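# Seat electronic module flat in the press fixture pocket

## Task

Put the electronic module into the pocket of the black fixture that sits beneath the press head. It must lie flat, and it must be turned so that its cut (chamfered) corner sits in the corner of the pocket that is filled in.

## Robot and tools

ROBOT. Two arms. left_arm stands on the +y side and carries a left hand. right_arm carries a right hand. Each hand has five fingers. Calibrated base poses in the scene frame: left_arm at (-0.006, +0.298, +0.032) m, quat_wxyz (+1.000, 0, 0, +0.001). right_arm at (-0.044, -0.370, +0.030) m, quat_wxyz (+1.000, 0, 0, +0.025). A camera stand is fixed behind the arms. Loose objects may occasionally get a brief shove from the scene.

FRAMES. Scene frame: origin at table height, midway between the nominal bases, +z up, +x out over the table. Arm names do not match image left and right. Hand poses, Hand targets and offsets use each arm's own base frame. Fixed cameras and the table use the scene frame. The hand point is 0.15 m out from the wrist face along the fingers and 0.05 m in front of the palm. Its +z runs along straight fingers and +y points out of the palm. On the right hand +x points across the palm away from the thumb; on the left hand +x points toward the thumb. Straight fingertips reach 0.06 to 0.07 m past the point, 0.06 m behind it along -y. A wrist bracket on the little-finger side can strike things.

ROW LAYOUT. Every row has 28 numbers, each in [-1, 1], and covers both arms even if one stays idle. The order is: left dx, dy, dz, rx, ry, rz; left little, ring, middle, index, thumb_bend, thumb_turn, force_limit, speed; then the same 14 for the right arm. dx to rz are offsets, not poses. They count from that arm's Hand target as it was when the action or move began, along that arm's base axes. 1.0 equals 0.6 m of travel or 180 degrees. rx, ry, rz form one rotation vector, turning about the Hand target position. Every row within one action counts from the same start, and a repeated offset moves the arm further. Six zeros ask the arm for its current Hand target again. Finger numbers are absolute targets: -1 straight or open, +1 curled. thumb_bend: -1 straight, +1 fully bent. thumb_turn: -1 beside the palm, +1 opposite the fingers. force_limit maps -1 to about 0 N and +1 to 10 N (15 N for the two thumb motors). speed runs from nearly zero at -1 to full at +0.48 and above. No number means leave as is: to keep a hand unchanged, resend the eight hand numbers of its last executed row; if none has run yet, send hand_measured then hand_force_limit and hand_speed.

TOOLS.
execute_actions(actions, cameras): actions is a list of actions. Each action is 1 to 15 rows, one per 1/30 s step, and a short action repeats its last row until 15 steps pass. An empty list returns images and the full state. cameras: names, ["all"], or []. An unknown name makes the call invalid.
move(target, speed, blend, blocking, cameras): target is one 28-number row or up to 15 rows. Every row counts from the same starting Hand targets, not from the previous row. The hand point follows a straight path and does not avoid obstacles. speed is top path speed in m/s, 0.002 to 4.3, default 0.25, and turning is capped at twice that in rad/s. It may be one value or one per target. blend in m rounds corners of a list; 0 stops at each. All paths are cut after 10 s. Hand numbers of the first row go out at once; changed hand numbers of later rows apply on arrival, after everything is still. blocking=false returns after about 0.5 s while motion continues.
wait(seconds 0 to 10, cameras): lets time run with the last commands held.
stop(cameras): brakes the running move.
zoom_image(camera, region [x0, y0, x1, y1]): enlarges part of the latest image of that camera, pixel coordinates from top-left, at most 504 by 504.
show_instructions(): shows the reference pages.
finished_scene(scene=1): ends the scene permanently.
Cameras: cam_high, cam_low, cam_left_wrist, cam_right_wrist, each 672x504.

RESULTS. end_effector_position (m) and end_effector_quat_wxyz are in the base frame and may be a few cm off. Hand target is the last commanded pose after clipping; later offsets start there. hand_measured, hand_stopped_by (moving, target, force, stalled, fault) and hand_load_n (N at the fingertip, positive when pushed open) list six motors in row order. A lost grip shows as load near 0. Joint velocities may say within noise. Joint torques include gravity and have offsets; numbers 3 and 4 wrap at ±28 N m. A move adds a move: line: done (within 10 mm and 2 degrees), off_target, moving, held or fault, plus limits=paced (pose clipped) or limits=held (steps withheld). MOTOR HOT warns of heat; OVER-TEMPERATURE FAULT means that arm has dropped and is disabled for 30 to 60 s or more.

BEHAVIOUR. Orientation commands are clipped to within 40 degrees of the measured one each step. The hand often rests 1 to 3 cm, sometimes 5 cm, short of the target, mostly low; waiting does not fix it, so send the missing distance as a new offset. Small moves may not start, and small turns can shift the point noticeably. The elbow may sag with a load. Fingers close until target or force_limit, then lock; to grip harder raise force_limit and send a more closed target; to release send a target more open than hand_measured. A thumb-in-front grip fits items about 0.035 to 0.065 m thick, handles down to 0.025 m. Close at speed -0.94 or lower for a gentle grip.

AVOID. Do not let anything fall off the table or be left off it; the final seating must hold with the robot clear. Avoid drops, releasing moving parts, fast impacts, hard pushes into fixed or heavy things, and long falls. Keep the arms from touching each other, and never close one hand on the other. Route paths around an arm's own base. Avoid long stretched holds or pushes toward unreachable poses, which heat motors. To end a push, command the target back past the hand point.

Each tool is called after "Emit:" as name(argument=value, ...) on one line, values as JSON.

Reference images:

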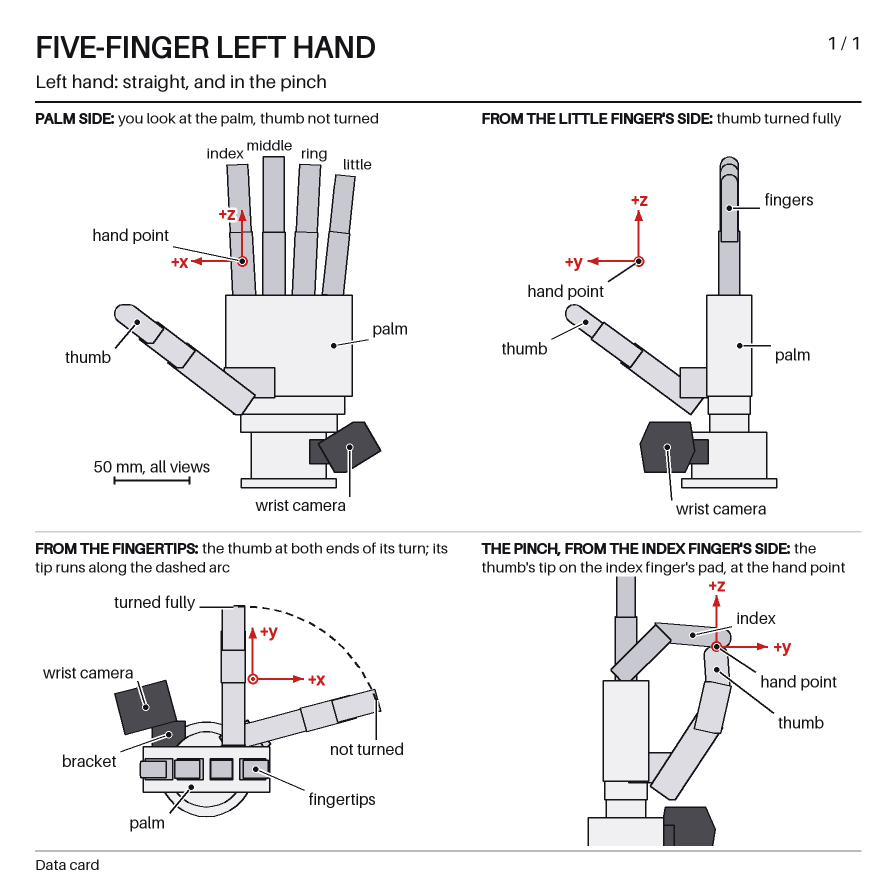

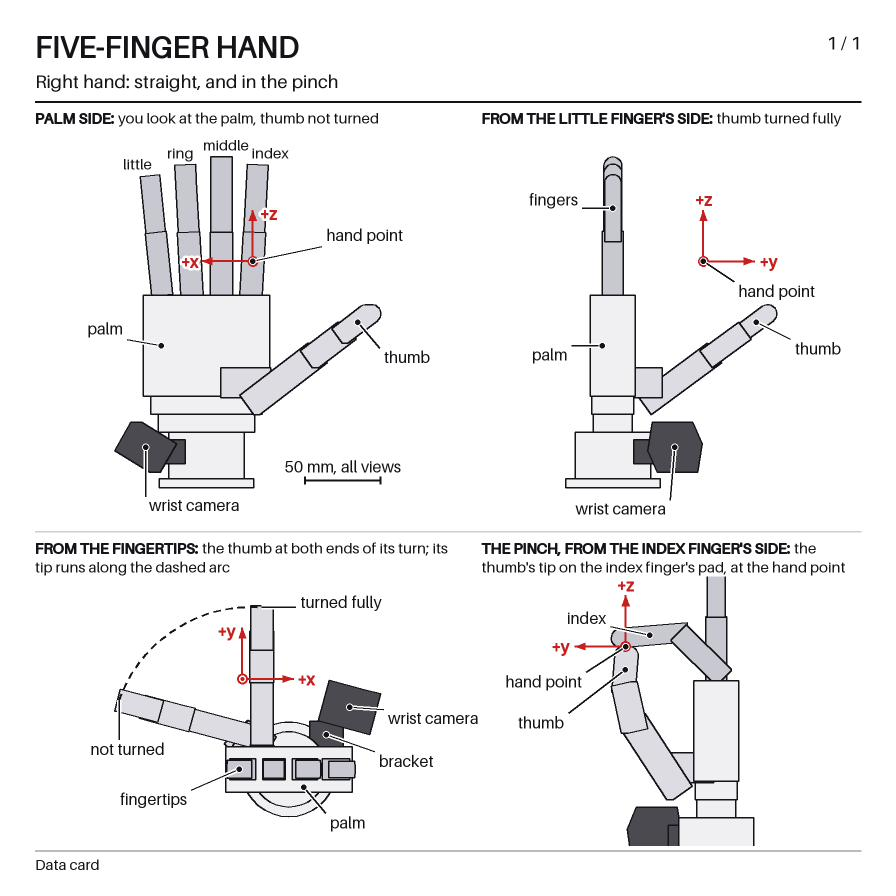

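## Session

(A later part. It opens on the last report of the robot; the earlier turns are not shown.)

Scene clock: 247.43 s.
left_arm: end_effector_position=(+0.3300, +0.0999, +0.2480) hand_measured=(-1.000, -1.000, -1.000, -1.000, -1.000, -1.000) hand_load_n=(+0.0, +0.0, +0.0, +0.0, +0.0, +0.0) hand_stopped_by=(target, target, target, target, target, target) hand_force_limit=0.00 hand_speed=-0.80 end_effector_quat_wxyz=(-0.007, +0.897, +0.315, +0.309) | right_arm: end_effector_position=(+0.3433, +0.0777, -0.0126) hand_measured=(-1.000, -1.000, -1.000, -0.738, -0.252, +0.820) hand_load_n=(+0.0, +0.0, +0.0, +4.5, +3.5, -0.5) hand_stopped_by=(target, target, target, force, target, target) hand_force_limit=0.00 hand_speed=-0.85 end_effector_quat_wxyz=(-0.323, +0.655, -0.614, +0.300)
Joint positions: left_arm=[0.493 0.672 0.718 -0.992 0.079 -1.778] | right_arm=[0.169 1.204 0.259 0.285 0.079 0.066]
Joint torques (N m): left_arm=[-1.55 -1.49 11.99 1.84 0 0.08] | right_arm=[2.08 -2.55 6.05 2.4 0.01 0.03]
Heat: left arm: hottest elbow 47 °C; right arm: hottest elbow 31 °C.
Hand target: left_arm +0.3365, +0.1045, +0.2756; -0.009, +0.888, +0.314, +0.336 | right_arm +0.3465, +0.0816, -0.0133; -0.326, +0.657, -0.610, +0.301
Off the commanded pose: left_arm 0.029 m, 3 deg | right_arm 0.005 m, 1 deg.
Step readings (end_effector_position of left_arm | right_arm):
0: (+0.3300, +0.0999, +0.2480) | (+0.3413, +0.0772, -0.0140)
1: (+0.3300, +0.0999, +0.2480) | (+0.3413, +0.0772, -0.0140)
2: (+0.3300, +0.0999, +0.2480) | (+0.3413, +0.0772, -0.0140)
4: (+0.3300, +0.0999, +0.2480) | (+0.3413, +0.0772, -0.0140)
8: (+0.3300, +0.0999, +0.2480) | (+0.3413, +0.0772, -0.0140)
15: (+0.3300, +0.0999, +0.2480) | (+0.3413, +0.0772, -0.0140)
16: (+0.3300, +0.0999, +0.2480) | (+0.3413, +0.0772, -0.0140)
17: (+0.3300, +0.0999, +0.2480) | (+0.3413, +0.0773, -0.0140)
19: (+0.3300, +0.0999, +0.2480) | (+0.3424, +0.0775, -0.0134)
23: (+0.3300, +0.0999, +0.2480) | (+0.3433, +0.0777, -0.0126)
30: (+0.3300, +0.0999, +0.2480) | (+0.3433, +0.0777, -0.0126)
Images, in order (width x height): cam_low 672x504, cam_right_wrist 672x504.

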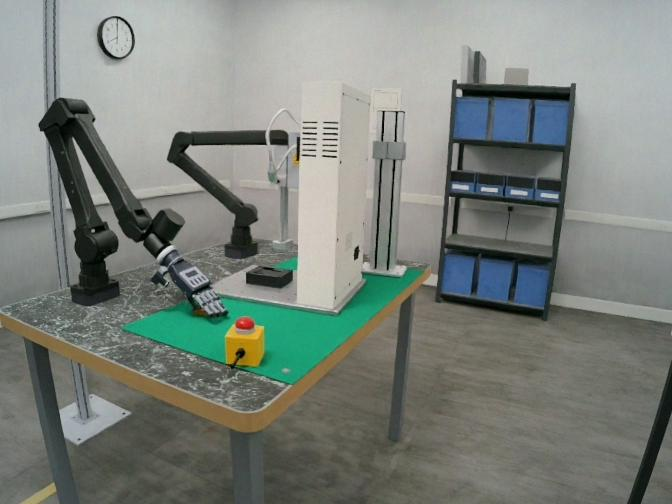

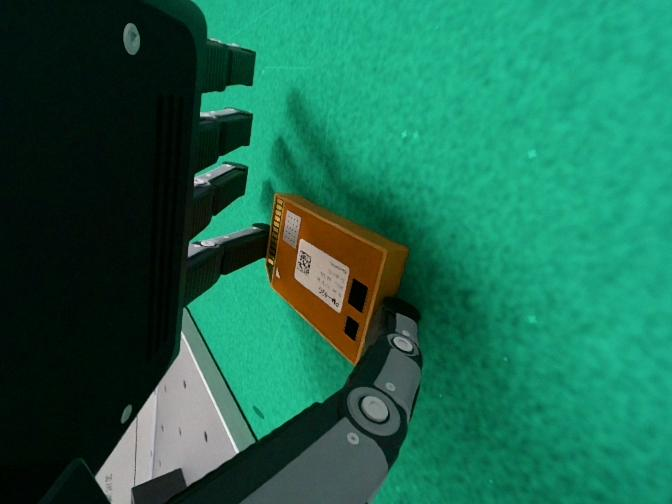

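Emit:
execute_actions(actions=[[[0,0,0,0,0,0,-1,-1,-1,-1,-1,-1,0,-0.8, 0,0,0.0,0,0,0,-1,-1,-1,-0.45,-0.25,0.82,0.15,-0.9]]])

Emit:
move(target=[[0,0,0,0,0,0,-1,-1,-1,-1,-1,-1,0,-0.8, 0.02,0.0,0.03,0,-0.02,0,-1,-1,-1,-0.45,-0.25,0.82,0.15,-0.9]], speed=0.05, cameras=["cam_right_wrist","cam_low"])

Emit:
zoom_image(camera="cam_right_wrist", region=[230, 160, 450, 360])

Emit:
zoom_image(camera="cam_low", region=[150, 250, 250, 340])

Scene clock: 249.50 s.
left_arm: end_effector_position=(+0.3300, +0.0999, +0.2480) hand_measured=(-1.000, -1.000, -1.000, -1.000, -1.000, -1.000) hand_load_n=(+0.0, +0.0, +0.0, +0.0, +0.0, +0.0) hand_stopped_by=(target, target, target, target, target, target) hand_force_limit=0.00 hand_speed=-0.80 end_effector_quat_wxyz=(-0.007, +0.897, +0.315, +0.309) | right_arm: end_effector_position=(+0.3433, +0.0777, -0.0126) hand_measured=(-1.000, -1.000, -1.000, -0.732, -0.252, +0.820) hand_load_n=(+0.0, +0.0, +0.0, +5.5, +4.5, -0.5) hand_stopped_by=(target, target, target, force, target, target) hand_force_limit=0.15 hand_speed=-0.90 end_effector_quat_wxyz=(-0.323, +0.655, -0.614, +0.300)
Joint positions: left_arm=[0.493 0.672 0.718 -0.992 0.079 -1.778] | right_arm=[0.169 1.204 0.259 0.285 0.079 0.066]
Joint torques (N m): left_arm=[-1.49 -1.49 11.99 1.84 0 0.08] | right_arm=[1.96 -2.49 6.06 2.39 0 0.01]
Heat: left arm: hottest elbow 47 °C; right arm: hottest elbow 31 °C.
Hand target: left_arm +0.3365, +0.1045, +0.2756; -0.009, +0.888, +0.314, +0.336 | right_arm +0.3465, +0.0816, -0.0133; -0.326, +0.657, -0.610, +0.301
Off the commanded pose: left_arm 0.029 m, 3 deg | right_arm 0.005 m, 1 deg.
Step readings (end_effector_position of left_arm | right_arm):
0: (+0.3300, +0.0999, +0.2480) | (+0.3433, +0.0777, -0.0126)
1: (+0.3300, +0.0999, +0.2480) | (+0.3433, +0.0777, -0.0126)
2: (+0.3300, +0.0999, +0.2480) | (+0.3433, +0.0777, -0.0126)
4: (+0.3300, +0.0999, +0.2480) | (+0.3433, +0.0777, -0.0126)
8: (+0.3300, +0.0999, +0.2480) | (+0.3433, +0.0777, -0.0126)
15: (+0.3300, +0.0999, +0.2480) | (+0.3433, +0.0777, -0.0126)

Scene clock: 250.67 s.
left_arm: end_effector_position=(+0.3300, +0.0999, +0.2480) hand_measured=(-1.000, -1.000, -1.000, -1.000, -1.000, -1.000) hand_load_n=(+0.0, +0.0, +0.0, +0.0, +0.0, +0.0) hand_stopped_by=(target, target, target, target, target, target) hand_force_limit=0.00 hand_speed=-0.80 end_effector_quat_wxyz=(-0.007, +0.897, +0.315, +0.309) | right_arm: end_effector_position=(+0.3456, +0.0781, -0.0106) hand_measured=(-1.000, -1.000, -1.000, -0.732, -0.250, +0.820) hand_load_n=(+0.0, +0.0, +0.0, +1.5, +1.0, +0.0) hand_stopped_by=(target, target, target, force, target, target) hand_force_limit=0.15 hand_speed=-0.90 end_effector_quat_wxyz=(-0.327, +0.653, -0.612, +0.303)
Joint positions: left_arm=[0.493 0.672 0.718 -0.992 0.079 -1.778] | right_arm=[0.169 1.204 0.259 0.296 0.079 0.066]
Joint torques (N m): left_arm=[-1.55 -1.49 11.99 1.85 0 0.08] | right_arm=[2.02 -5.25 6.38 2.88 0.26 -0.08]
Heat: left arm: hottest elbow 47 °C; right arm: hottest elbow 31 °C.
Hand target: left_arm +0.3365, +0.1045, +0.2756; -0.009, +0.888, +0.314, +0.336 | right_arm +0.3585, +0.0816, +0.0047; -0.345, +0.647, -0.599, +0.322
Off the commanded pose: left_arm 0.029 m, 3 deg | right_arm 0.020 m, 3 deg.
move: off_target (left_arm, right_arm)
Images, in order (width x height): cam_low 672x504, cam_right_wrist 672x504.

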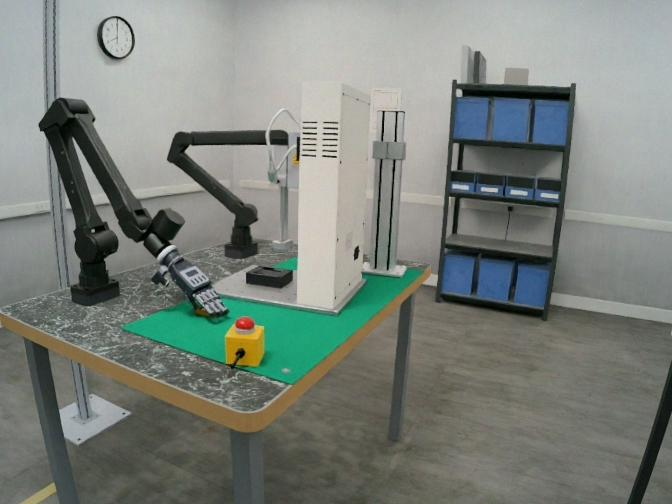

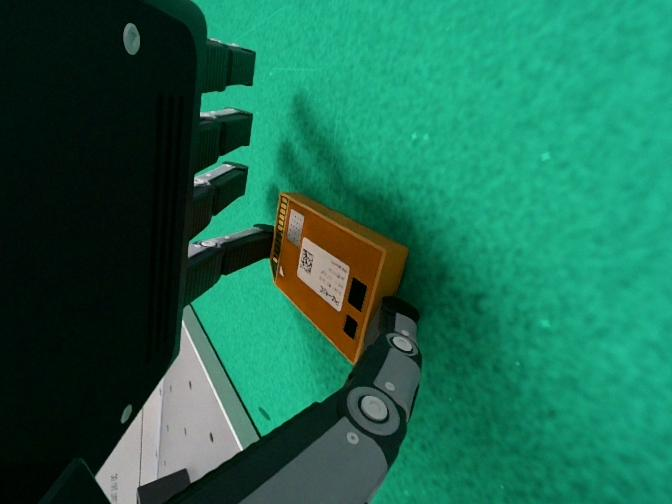

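Scaled by 2.291 from the camera's 672x504 image, which has a finer 960x720 frame.

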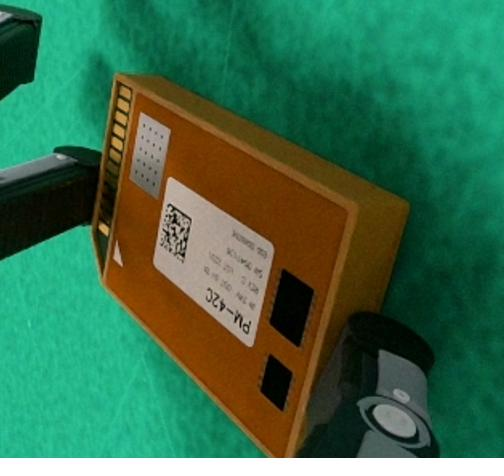

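Scaled by 5.040 from the camera's 672x504 image, which has a finer 960x720 frame.

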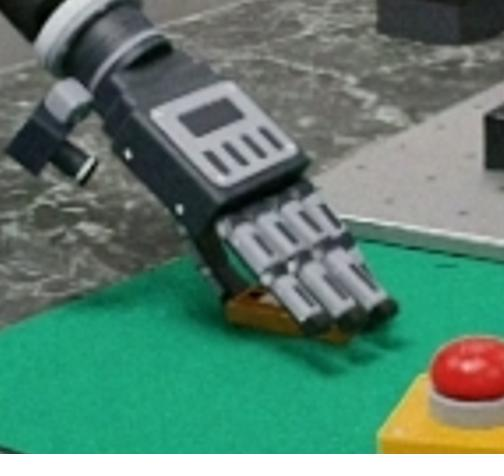

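Emit:
execute_actions(actions=[[[0,0,0,0,0,0,-1,-1,-1,-1,-1,-1,0,-0.8, 0,0,0.0,0,0,0,-1,-1,-1,-0.5,-0.25,0.82,0.0,-0.9]],[[0,0,0,0,0,0,-1,-1,-1,-1,-1,-1,0,-0.8, 0,0,0.0,0,0,0,-1,-1,-1,-0.5,-0.25,0.82,0.0,-0.9]]], cameras=["cam_right_wrist","cam_low"])

Emit:
zoom_image(camera="cam_right_wrist", region=[230, 160, 450, 360])

Emit:
zoom_image(camera="cam_low", region=[150, 250, 250, 340])

Scene clock: 252.23 s.
left_arm: end_effector_position=(+0.3300, +0.0999, +0.2480) hand_measured=(-1.000, -1.000, -1.000, -1.000, -1.000, -1.000) hand_load_n=(+0.0, +0.0, +0.0, +0.0, +0.0, +0.0) hand_stopped_by=(target, target, target, target, target, target) hand_force_limit=0.00 hand_speed=-0.80 end_effector_quat_wxyz=(-0.007, +0.897, +0.315, +0.309) | right_arm: end_effector_position=(+0.3469, +0.0783, -0.0088) hand_measured=(-1.000, -1.000, -1.000, -0.706, -0.252, +0.820) hand_load_n=(+0.0, +0.0, +0.0, +4.0, +3.5, +0.0) hand_stopped_by=(target, target, target, force, target, target) hand_force_limit=0.00 hand_speed=-0.90 end_effector_quat_wxyz=(-0.330, +0.651, -0.611, +0.305)
Joint positions: left_arm=[0.493 0.672 0.718 -0.992 0.079 -1.778] | right_arm=[0.169 1.201 0.259 0.3 0.079 0.066]
Joint torques (N m): left_arm=[-1.49 -1.49 11.99 1.84 0 0.08] | right_arm=[2.14 -4.95 6.43 2.77 0.25 -0.07]
Heat: left arm: hottest elbow 47 °C; right arm: hottest elbow 31 °C.
Hand target: left_arm +0.3365, +0.1045, +0.2756; -0.009, +0.888, +0.314, +0.336 | right_arm +0.3585, +0.0816, +0.0047; -0.345, +0.647, -0.599, +0.322
Off the commanded pose: left_arm 0.029 m, 3 deg | right_arm 0.018 m, 3 deg.
Step readings (end_effector_position of left_arm | right_arm):
0: (+0.3300, +0.0999, +0.2480) | (+0.3456, +0.0781, -0.0106)
1: (+0.3300, +0.0999, +0.2480) | (+0.3456, +0.0781, -0.0106)
2: (+0.3300, +0.0999, +0.2480) | (+0.3456, +0.0781, -0.0106)
4: (+0.3300, +0.0999, +0.2480) | (+0.3462, +0.0782, -0.0101)
8: (+0.3300, +0.0999, +0.2480) | (+0.3469, +0.0783, -0.0088)
15: (+0.3300, +0.0999, +0.2480) | (+0.3469, +0.0783, -0.0088)
16: (+0.3300, +0.0999, +0.2480) | (+0.3469, +0.0783, -0.0088)
17: (+0.3300, +0.0999, +0.2480) | (+0.3469, +0.0783, -0.0088)
19: (+0.3300, +0.0999, +0.2480) | (+0.3469, +0.0783, -0.0088)
23: (+0.3300, +0.0999, +0.2480) | (+0.3469, +0.0783, -0.0088)
30: (+0.3300, +0.0999, +0.2480) | (+0.3469, +0.0783, -0.0088)
Images, in order (width x height): cam_low 672x504, cam_right_wrist 672x504.

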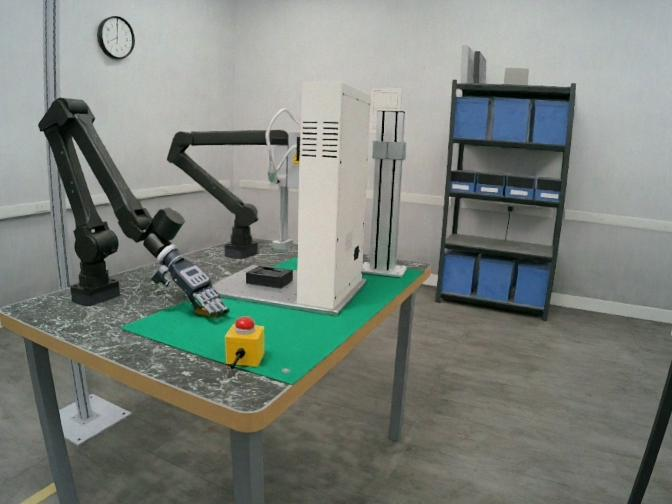

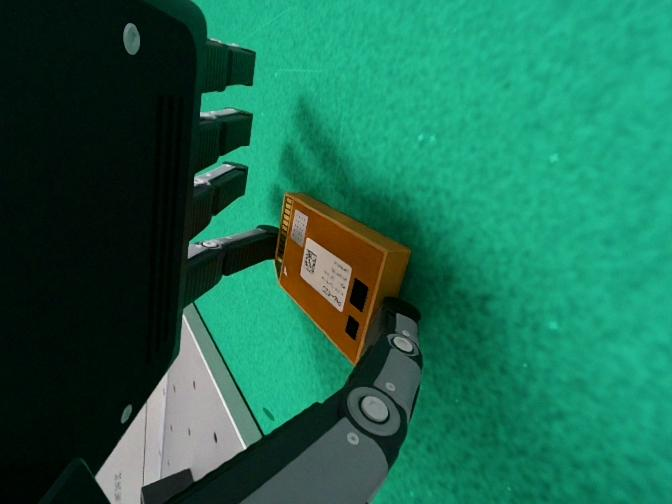

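Scaled by 2.291 from the camera's 672x504 image, which has a finer 960x720 frame.

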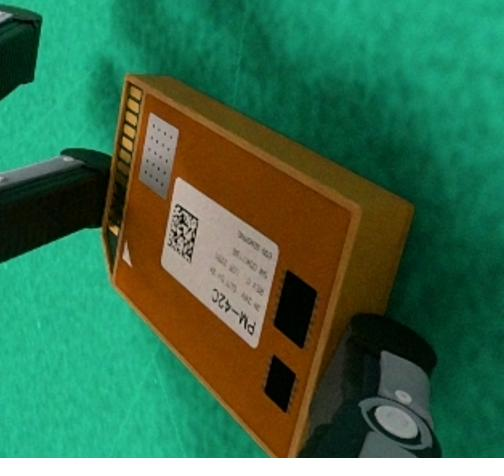

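Scaled by 5.040 from the camera's 672x504 image, which has a finer 960x720 frame.

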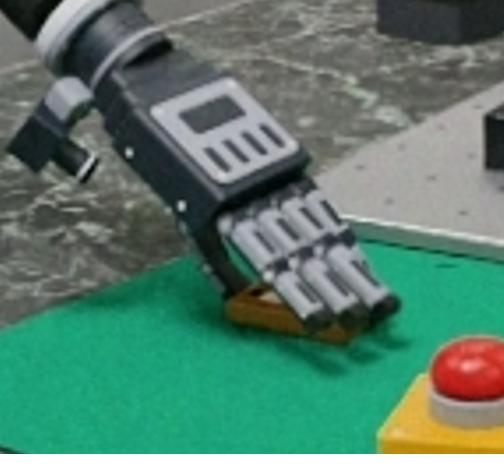

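Emit:
move(target=[[0,0,0,0,0,0,-1,-1,-1,-1,-1,-1,0,-0.8, 0.0,0.0,0.015,0,-0.008,0,-1,-1,-1,-0.5,-0.25,0.82,0.0,-0.9]], speed=0.03, cameras=["cam_right_wrist","cam_low"])

Emit:
zoom_image(camera="cam_right_wrist", region=[230, 160, 450, 360])

Emit:
zoom_image(camera="cam_low", region=[170, 270, 250, 340])

Scene clock: 254.60 s.
left_arm: end_effector_position=(+0.3300, +0.0999, +0.2480) hand_measured=(-1.000, -1.000, -1.000, -1.000, -1.000, -1.000) hand_load_n=(+0.0, +0.0, +0.0, +0.0, +0.0, +0.0) hand_stopped_by=(target, target, target, target, target, target) hand_force_limit=0.00 hand_speed=-0.80 end_effector_quat_wxyz=(-0.007, +0.897, +0.315, +0.309) | right_arm: end_effector_position=(+0.3517, +0.0779, +0.0025) hand_measured=(-1.000, -1.000, -1.000, -0.706, -0.250, +0.820) hand_load_n=(+0.0, +0.0, +0.0, +0.0, +0.0, +0.0) hand_stopped_by=(target, target, target, force, target, target) hand_force_limit=0.00 hand_speed=-0.90 end_effector_quat_wxyz=(-0.340, +0.644, -0.608, +0.316)
Joint positions: left_arm=[0.493 0.672 0.718 -0.992 0.079 -1.778] | right_arm=[0.169 1.167 0.259 0.3 0.085 0.066]
Joint torques (N m): left_arm=[-1.55 -1.49 11.99 1.85 0 0.08] | right_arm=[2.26 -5.07 6.17 2.47 0.22 -0.1]
Heat: left arm: hottest elbow 47 °C; right arm: hottest elbow 31 °C.
Hand target: left_arm +0.3365, +0.1045, +0.2756; -0.009, +0.888, +0.314, +0.336 | right_arm +0.3585, +0.0816, +0.0137; -0.353, +0.643, -0.595, +0.330
Off the commanded pose: left_arm 0.029 m, 3 deg | right_arm 0.014 m, 3 deg.
move: off_target (left_arm, right_arm)
Images, in order (width x height): cam_low 672x504, cam_right_wrist 672x504.

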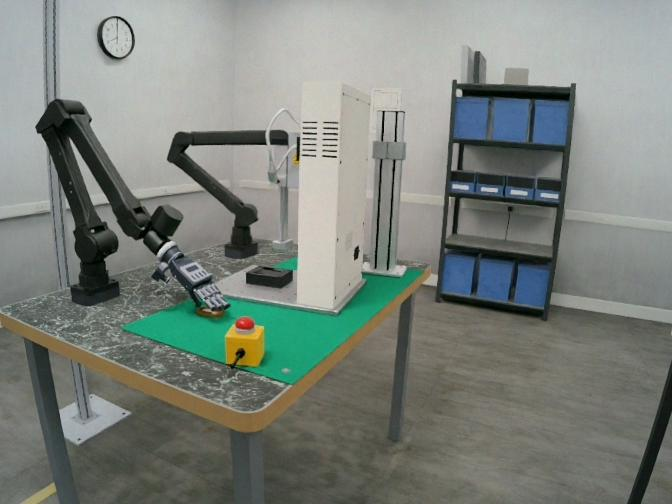

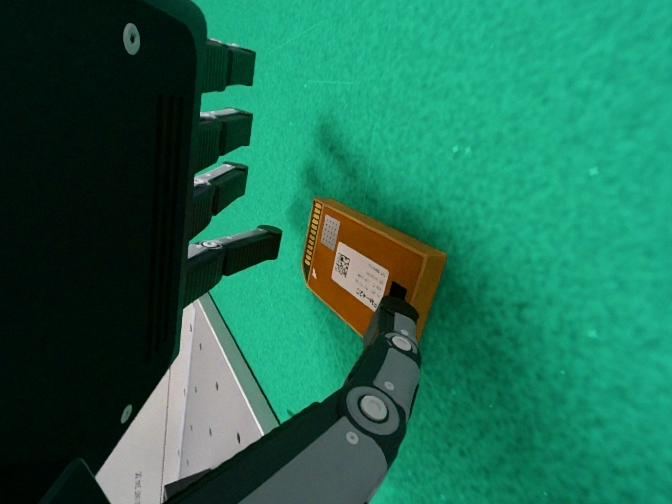

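Scaled by 2.291 from the camera's 672x504 image, which has a finer 960x720 frame.

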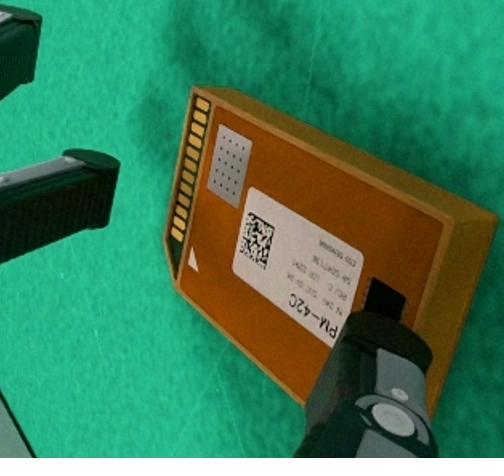

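Scaled by 6.300 from the camera's 672x504 image, which has a finer 960x720 frame.

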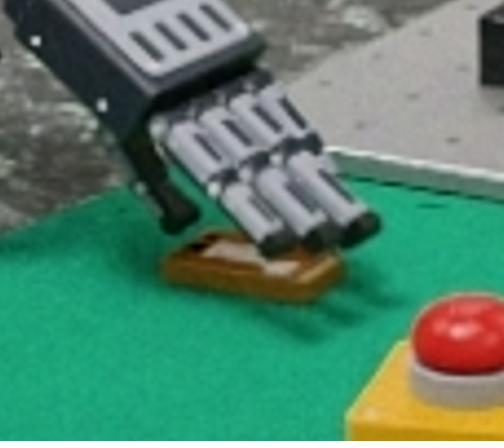

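Emit:
move(target=[[0,0,0,0,0,0,-1,-1,-1,-1,-1,-1,0,-0.8, -0.0225,-0.006,0.194,0,0,0,-1,-1,-1,-0.5,-0.25,0.82,0.0,-0.9],[0,0,0,0,0,0,-1,-1,-1,-1,-1,-1,0,-0.8, -0.0225,-0.006,0.21,-0.172,-0.2486,0.4496,-1,-1,-1,-0.35,-0.58,0.82,0.0,-0.5]], speed=[0.2,0.3], cameras=["all"])

Scene clock: 264.60 s.
left_arm: end_effector_position=(+0.3300, +0.0999, +0.2480) hand_measured=(-1.000, -1.000, -1.000, -1.000, -1.000, -1.000) hand_load_n=(+0.0, +0.0, +0.0, +0.0, +0.0, +0.0) hand_stopped_by=(target, target, target, target, target, target) hand_force_limit=0.00 hand_speed=-0.80 end_effector_quat_wxyz=(-0.007, +0.897, +0.315, +0.309) | right_arm: end_effector_position=(+0.3220, +0.0879, +0.1188) hand_measured=(-1.000, -1.000, -1.000, -0.350, -0.580, +0.820) hand_load_n=(+0.0, +0.0, +0.0, +0.5, +0.0, +0.0) hand_stopped_by=(target, target, target, target, target, target) hand_force_limit=0.00 hand_speed=-0.50 end_effector_quat_wxyz=(-0.500, +0.771, +0.195, +0.343)
Joint positions: left_arm=[0.493 0.672 0.718 -0.992 0.079 -1.778] | right_arm=[-0.258 1.055 0.526 -0.709 -1.287 -2.072]
Joint torques (N m): left_arm=[-1.55 -1.49 11.99 1.84 0 0.08] | right_arm=[1.03 -2.37 11.19 0.28 -0.86 -0.14]
Heat: left arm: hottest elbow 48 °C; right arm: hottest elbow 32 °C.
Hand target: left_arm +0.3365, +0.1045, +0.2756; -0.009, +0.888, +0.314, +0.336 | right_arm +0.3450, +0.0780, +0.1397; -0.490, +0.765, +0.209, +0.361
Off the commanded pose: left_arm 0.029 m, 3 deg | right_arm 0.033 m, 3 deg.
joint sent to its limit (right arm) — joint 6 (wrist roll), lower limit. The joint targets are off in position, not in orientation.
move: off_target (left_arm, right_arm); target 2's new numbers were sent with right_arm's hand 0.033 m and 3 deg from that target

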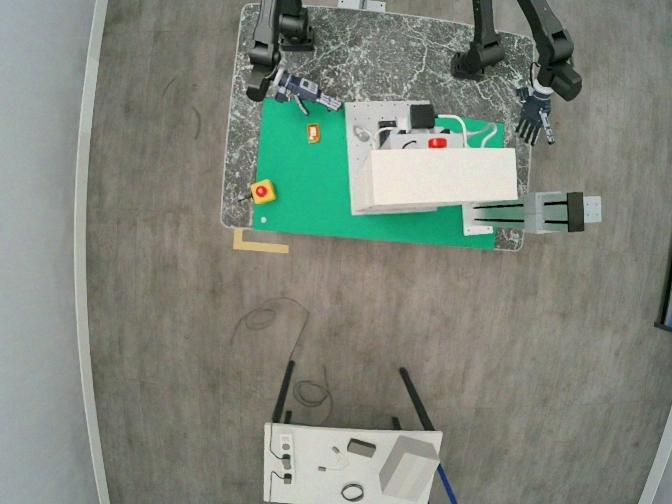

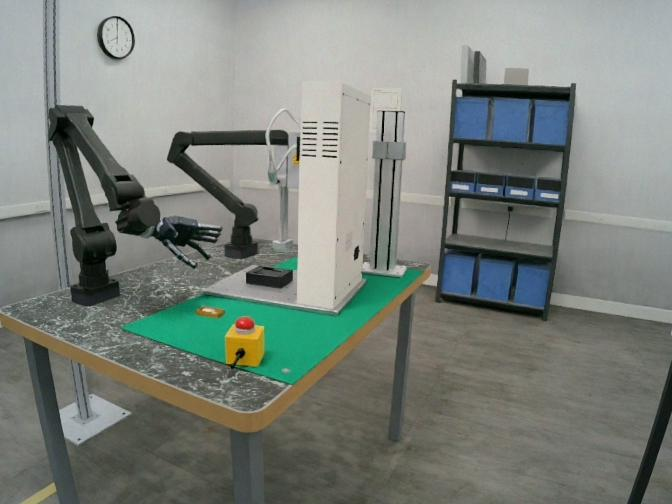

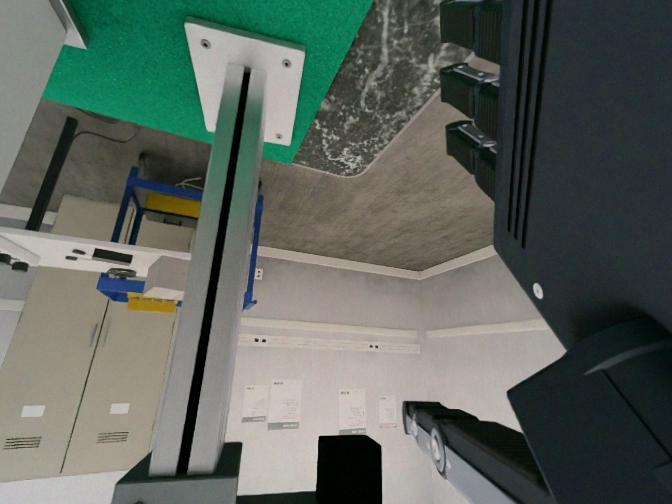

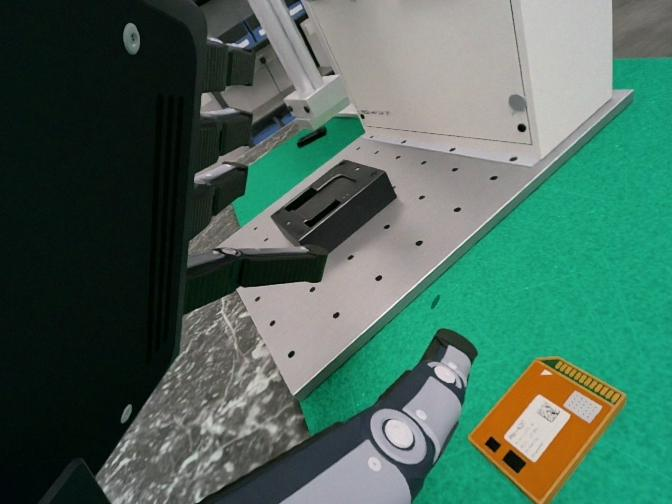

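Emit:
move(target=[[0,0,0,0,0,0,-1,-1,-1,-1,-1,-1,0,-0.8, 0.0417,-0.031,-0.06,-0.0444,0.2742,-0.0072,-1,-1,-1,-0.35,-0.58,0.82,0.0,-0.5]], speed=0.2, cameras=["cam_high","cam_low","cam_right_wrist"])

Scene clock: 270.00 s.
left_arm: end_effector_position=(+0.3300, +0.0999, +0.2480) hand_measured=(-1.000, -1.000, -1.000, -1.000, -1.000, -1.000) hand_load_n=(+0.0, +0.0, +0.0, +0.0, +0.0, +0.0) hand_stopped_by=(target, target, target, target, target, target) hand_force_limit=0.00 hand_speed=-0.80 end_effector_quat_wxyz=(-0.007, +0.897, +0.315, +0.309) | right_arm: end_effector_position=(+0.3531, +0.0564, +0.0940) hand_measured=(-1.000, -1.000, -1.000, -0.350, -0.580, +0.820) hand_load_n=(+0.0, +0.0, +0.0, +0.0, +0.0, +0.0) hand_stopped_by=(target, target, target, target, target, target) hand_force_limit=0.00 hand_speed=-0.50 end_effector_quat_wxyz=(-0.478, +0.878, -0.009, -0.002)
Joint positions: left_arm=[0.493 0.672 0.718 -0.992 0.079 -1.778] | right_arm=[-0.19 1.546 1.025 -1.327 -0.971 -1.888]
Joint torques (N m): left_arm=[-1.49 -1.49 11.99 1.84 0 0.08] | right_arm=[2.49 -8.53 10.09 -0.76 -0.56 0.1]
Heat: left arm: hottest elbow 48 °C; right arm: hottest elbow 33 °C.
Hand target: left_arm +0.3365, +0.1045, +0.2756; -0.009, +0.888, +0.314, +0.336 | right_arm +0.3700, +0.0594, +0.1037; -0.476, +0.880, +0.001, -0.001
Off the commanded pose: left_arm 0.029 m, 3 deg | right_arm 0.020 m, 1 deg.
move: off_target (left_arm, right_arm)
Images, in order (width x height): cam_high 672x504, cam_low 672x504, cam_right_wrist 672x504.

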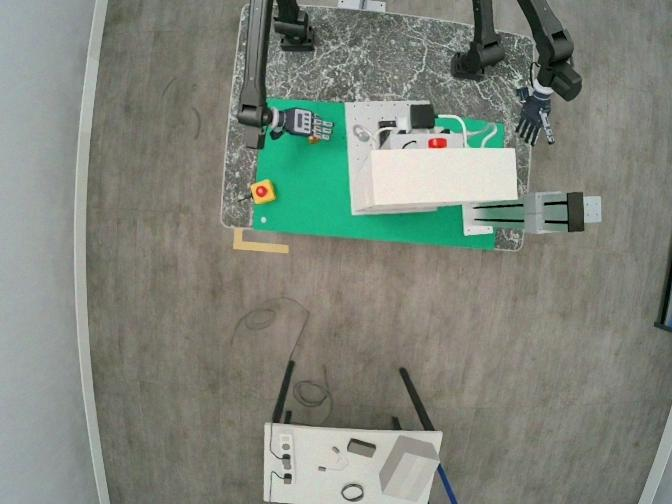

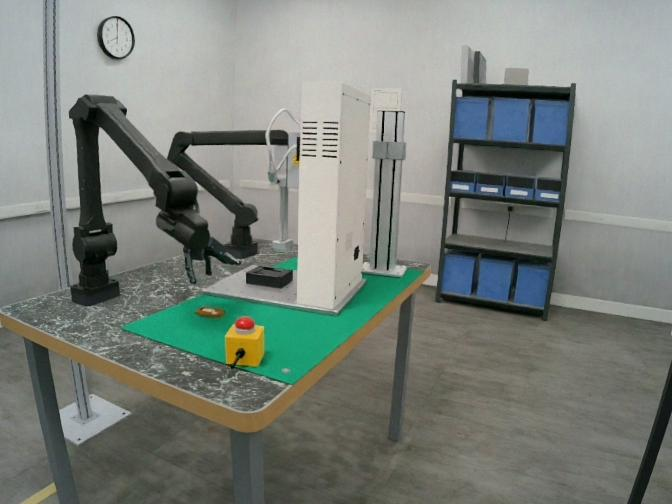

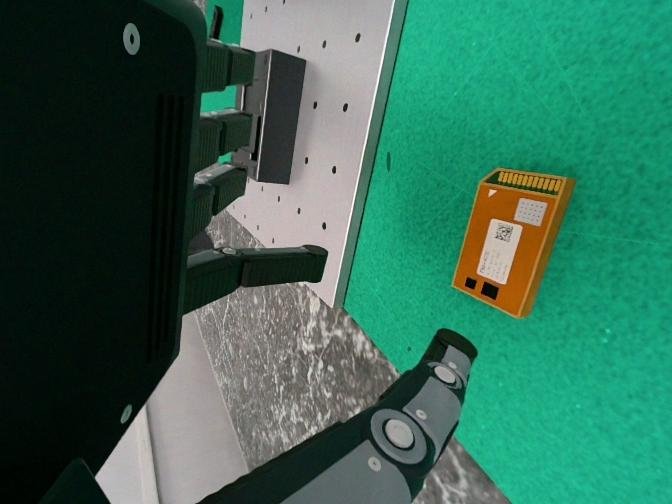

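Emit:
move(target=[[0,0,0,0,0,0,-1,-1,-1,-1,-1,-1,0,-0.8, 0.003,0.006,-0.115,0,0,0,-1,-1,-1,-0.35,-0.58,0.82,0.0,-0.5]], speed=0.12, cameras=["cam_right_wrist"])

Scene clock: 272.00 s.
left_arm: end_effector_position=(+0.3300, +0.0999, +0.2480) hand_measured=(-1.000, -1.000, -1.000, -1.000, -1.000, -1.000) hand_load_n=(+0.0, +0.0, +0.0, +0.0, +0.0, +0.0) hand_stopped_by=(target, target, target, target, target, target) hand_force_limit=0.00 hand_speed=-0.80 end_effector_quat_wxyz=(-0.007, +0.897, +0.315, +0.309) | right_arm: end_effector_position=(+0.3763, +0.0554, +0.0430) hand_measured=(-1.000, -1.000, -1.000, -0.350, -0.580, +0.820) hand_load_n=(+0.0, -0.5, +0.0, +0.0, +0.0, +0.0) hand_stopped_by=(target, target, target, target, target, target) hand_force_limit=0.00 hand_speed=-0.50 end_effector_quat_wxyz=(-0.474, +0.880, +0.001, +0.013)
Joint positions: left_arm=[0.493 0.672 0.718 -0.992 0.079 -1.778] | right_arm=[-0.181 1.653 1.008 -1.157 -0.971 -1.876]
Joint torques (N m): left_arm=[-1.49 -1.49 11.99 1.85 0 0.08] | right_arm=[2.61 -9.7 5.29 0.43 -0.66 0.11]
Heat: left arm: hottest elbow 48 °C; right arm: hottest elbow 33 °C.
Hand target: left_arm +0.3365, +0.1045, +0.2756; -0.009, +0.888, +0.314, +0.336 | right_arm +0.3718, +0.0630, +0.0347; -0.476, +0.880, +0.001, -0.001
Off the commanded pose: left_arm 0.029 m, 3 deg | right_arm 0.012 m, 2 deg.
move: off_target (left_arm, right_arm)
Images, in order (width x height): cam_right_wrist 672x504.

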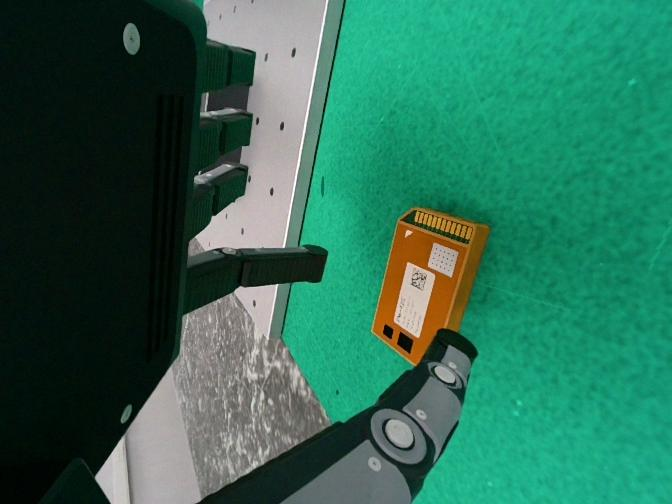

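Emit:
zoom_image(camera="cam_right_wrist", region=[340, 190, 520, 390])

Scaled by 2.520 from the camera's 672x504 image, which has a finer 960x720 frame.

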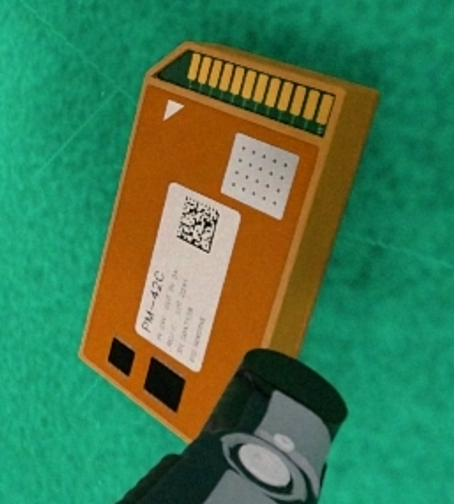

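Emit:
move(target=[[0,0,0,0,0,0,-1,-1,-1,-1,-1,-1,0,-0.8, -0.019,0.020,-0.041,0,0,0.008,-1,-1,-1,-0.35,-0.58,0.82,0.0,-0.5]], speed=0.08, cameras=["cam_right_wrist","cam_low"])

Emit:
zoom_image(camera="cam_right_wrist", region=[280, 180, 480, 400])

Scene clock: 274.10 s.
left_arm: end_effector_position=(+0.3300, +0.0999, +0.2480) hand_measured=(-1.000, -1.000, -1.000, -1.000, -1.000, -1.000) hand_load_n=(+0.0, +0.0, +0.0, +0.0, +0.0, +0.0) hand_stopped_by=(target, target, target, target, target, target) hand_force_limit=0.00 hand_speed=-0.80 end_effector_quat_wxyz=(-0.007, +0.897, +0.315, +0.309) | right_arm: end_effector_position=(+0.3659, +0.0677, +0.0187) hand_measured=(-1.000, -1.000, -1.000, -0.350, -0.580, +0.820) hand_load_n=(+0.0, +0.0, +0.0, +0.0, +0.0, +0.0) hand_stopped_by=(target, target, target, target, target, target) hand_force_limit=0.00 hand_speed=-0.50 end_effector_quat_wxyz=(-0.474, +0.880, +0.012, +0.007)
Joint positions: left_arm=[0.493 0.672 0.718 -0.992 0.079 -1.778] | right_arm=[-0.152 1.675 0.956 -1.077 -0.971 -1.87]
Joint torques (N m): left_arm=[-1.49 -1.49 11.97 1.84 0 0.08] | right_arm=[2.49 -9.64 4.82 0.43 -0.69 0.09]
Heat: left arm: hottest elbow 48 °C; right arm: hottest elbow 33 °C.
Hand target: left_arm +0.3365, +0.1045, +0.2756; -0.009, +0.888, +0.314, +0.336 | right_arm +0.3604, +0.0750, +0.0101; -0.476, +0.880, +0.013, -0.007
Off the commanded pose: left_arm 0.029 m, 3 deg | right_arm 0.013 m, 2 deg.
move: off_target (left_arm, right_arm)
Images, in order (width x height): cam_low 672x504, cam_right_wrist 672x504.

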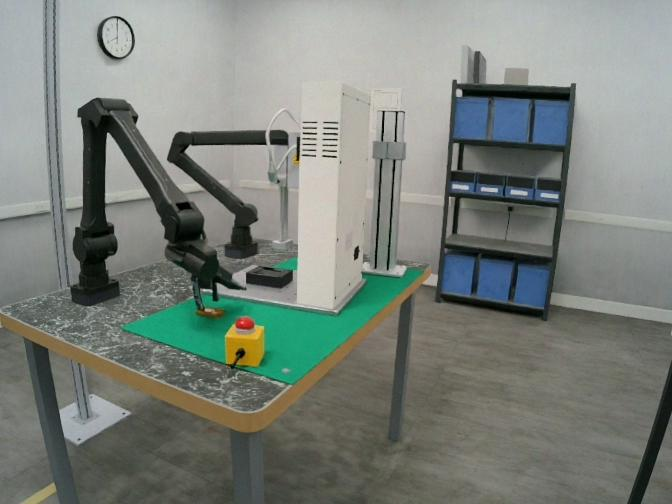

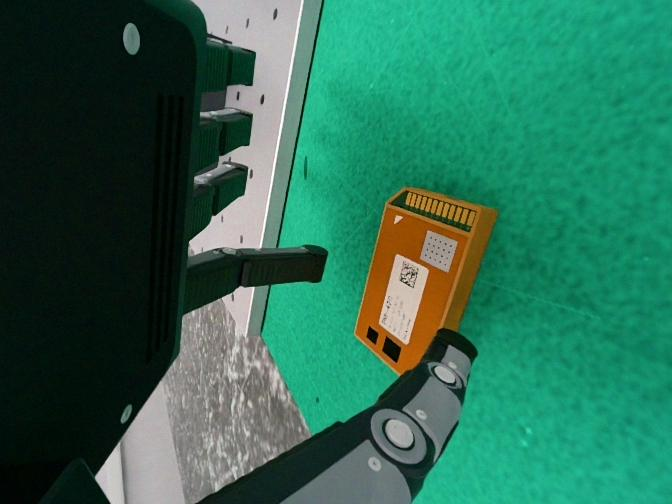

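Scaled by 2.291 from the camera's 672x504 image, which has a finer 960x720 frame.

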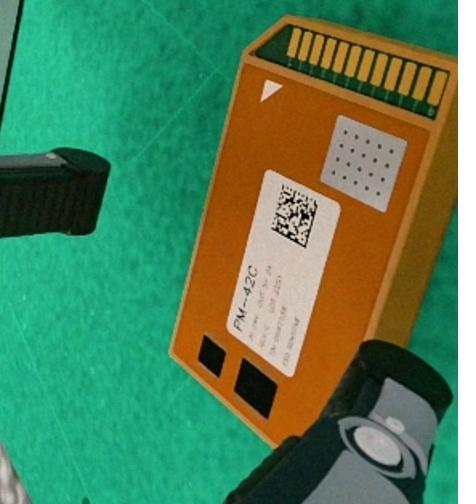

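Emit:
move(target=[[0,0,0,0,0,0,-1,-1,-1,-1,-1,-1,0,-0.8, 0.0,0.0,-0.021,0,0,0.0,-1,-1,-1,-0.35,-0.58,0.82,0.0,-0.5]], speed=0.05, cameras=["cam_right_wrist","cam_low"])

Emit:
zoom_image(camera="cam_right_wrist", region=[280, 180, 480, 400])

Emit:
zoom_image(camera="cam_low", region=[160, 260, 250, 340])

Scene clock: 276.13 s.
left_arm: end_effector_position=(+0.3300, +0.0999, +0.2480) hand_measured=(-1.000, -1.000, -1.000, -1.000, -1.000, -1.000) hand_load_n=(+0.0, +0.0, +0.0, +0.0, +0.0, +0.0) hand_stopped_by=(target, target, target, target, target, target) hand_force_limit=0.00 hand_speed=-0.80 end_effector_quat_wxyz=(-0.007, +0.897, +0.315, +0.309) | right_arm: end_effector_position=(+0.3666, +0.0675, +0.0064) hand_measured=(-1.000, -1.000, -1.000, -0.350, -0.580, +0.820) hand_load_n=(+0.0, +0.0, +0.0, +0.0, +0.0, +0.0) hand_stopped_by=(target, target, target, target, target, target) hand_force_limit=0.00 hand_speed=-0.50 end_effector_quat_wxyz=(-0.474, +0.880, +0.013, +0.008)
Joint positions: left_arm=[0.493 0.672 0.718 -0.992 0.079 -1.778] | right_arm=[-0.152 1.699 0.947 -1.042 -0.971 -1.87]
Joint torques (N m): left_arm=[-1.49 -1.49 11.97 1.85 0 0.08] | right_arm=[2.49 -9.7 4.7 0.49 -0.69 0.1]
Heat: left arm: hottest elbow 48 °C; right arm: hottest elbow 33 °C.
Hand target: left_arm +0.3365, +0.1045, +0.2756; -0.009, +0.888, +0.314, +0.336 | right_arm +0.3604, +0.0750, -0.0025; -0.476, +0.880, +0.013, -0.007
Off the commanded pose: left_arm 0.029 m, 3 deg | right_arm 0.013 m, 2 deg.
move: off_target (left_arm, right_arm)
Images, in order (width x height): cam_low 672x504, cam_right_wrist 672x504.

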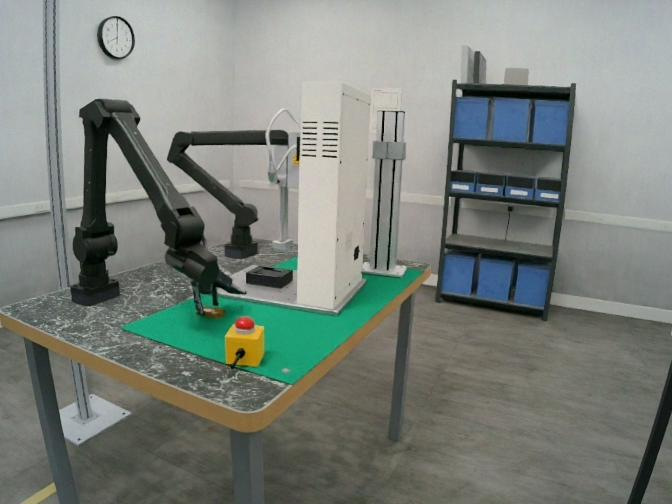

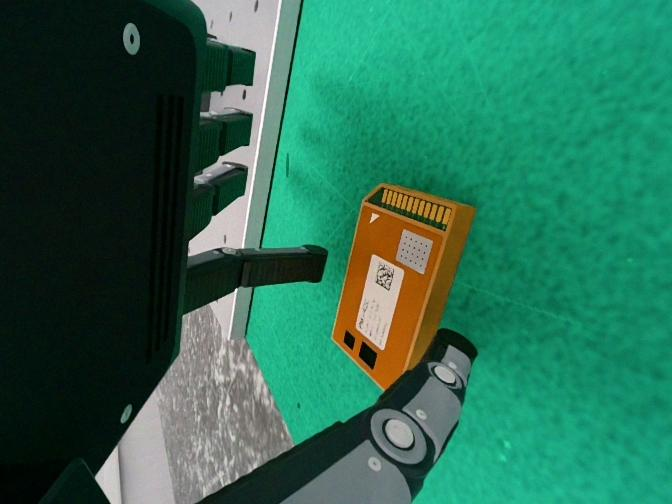

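Scaled by 2.291 from the camera's 672x504 image, which has a finer 960x720 frame.

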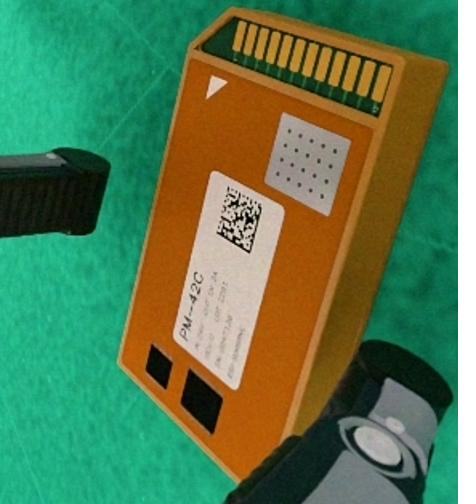

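Scaled by 5.600 from the camera's 672x504 image, which has a finer 960x720 frame.

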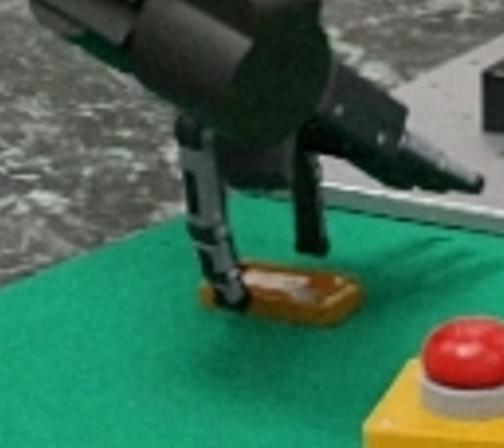

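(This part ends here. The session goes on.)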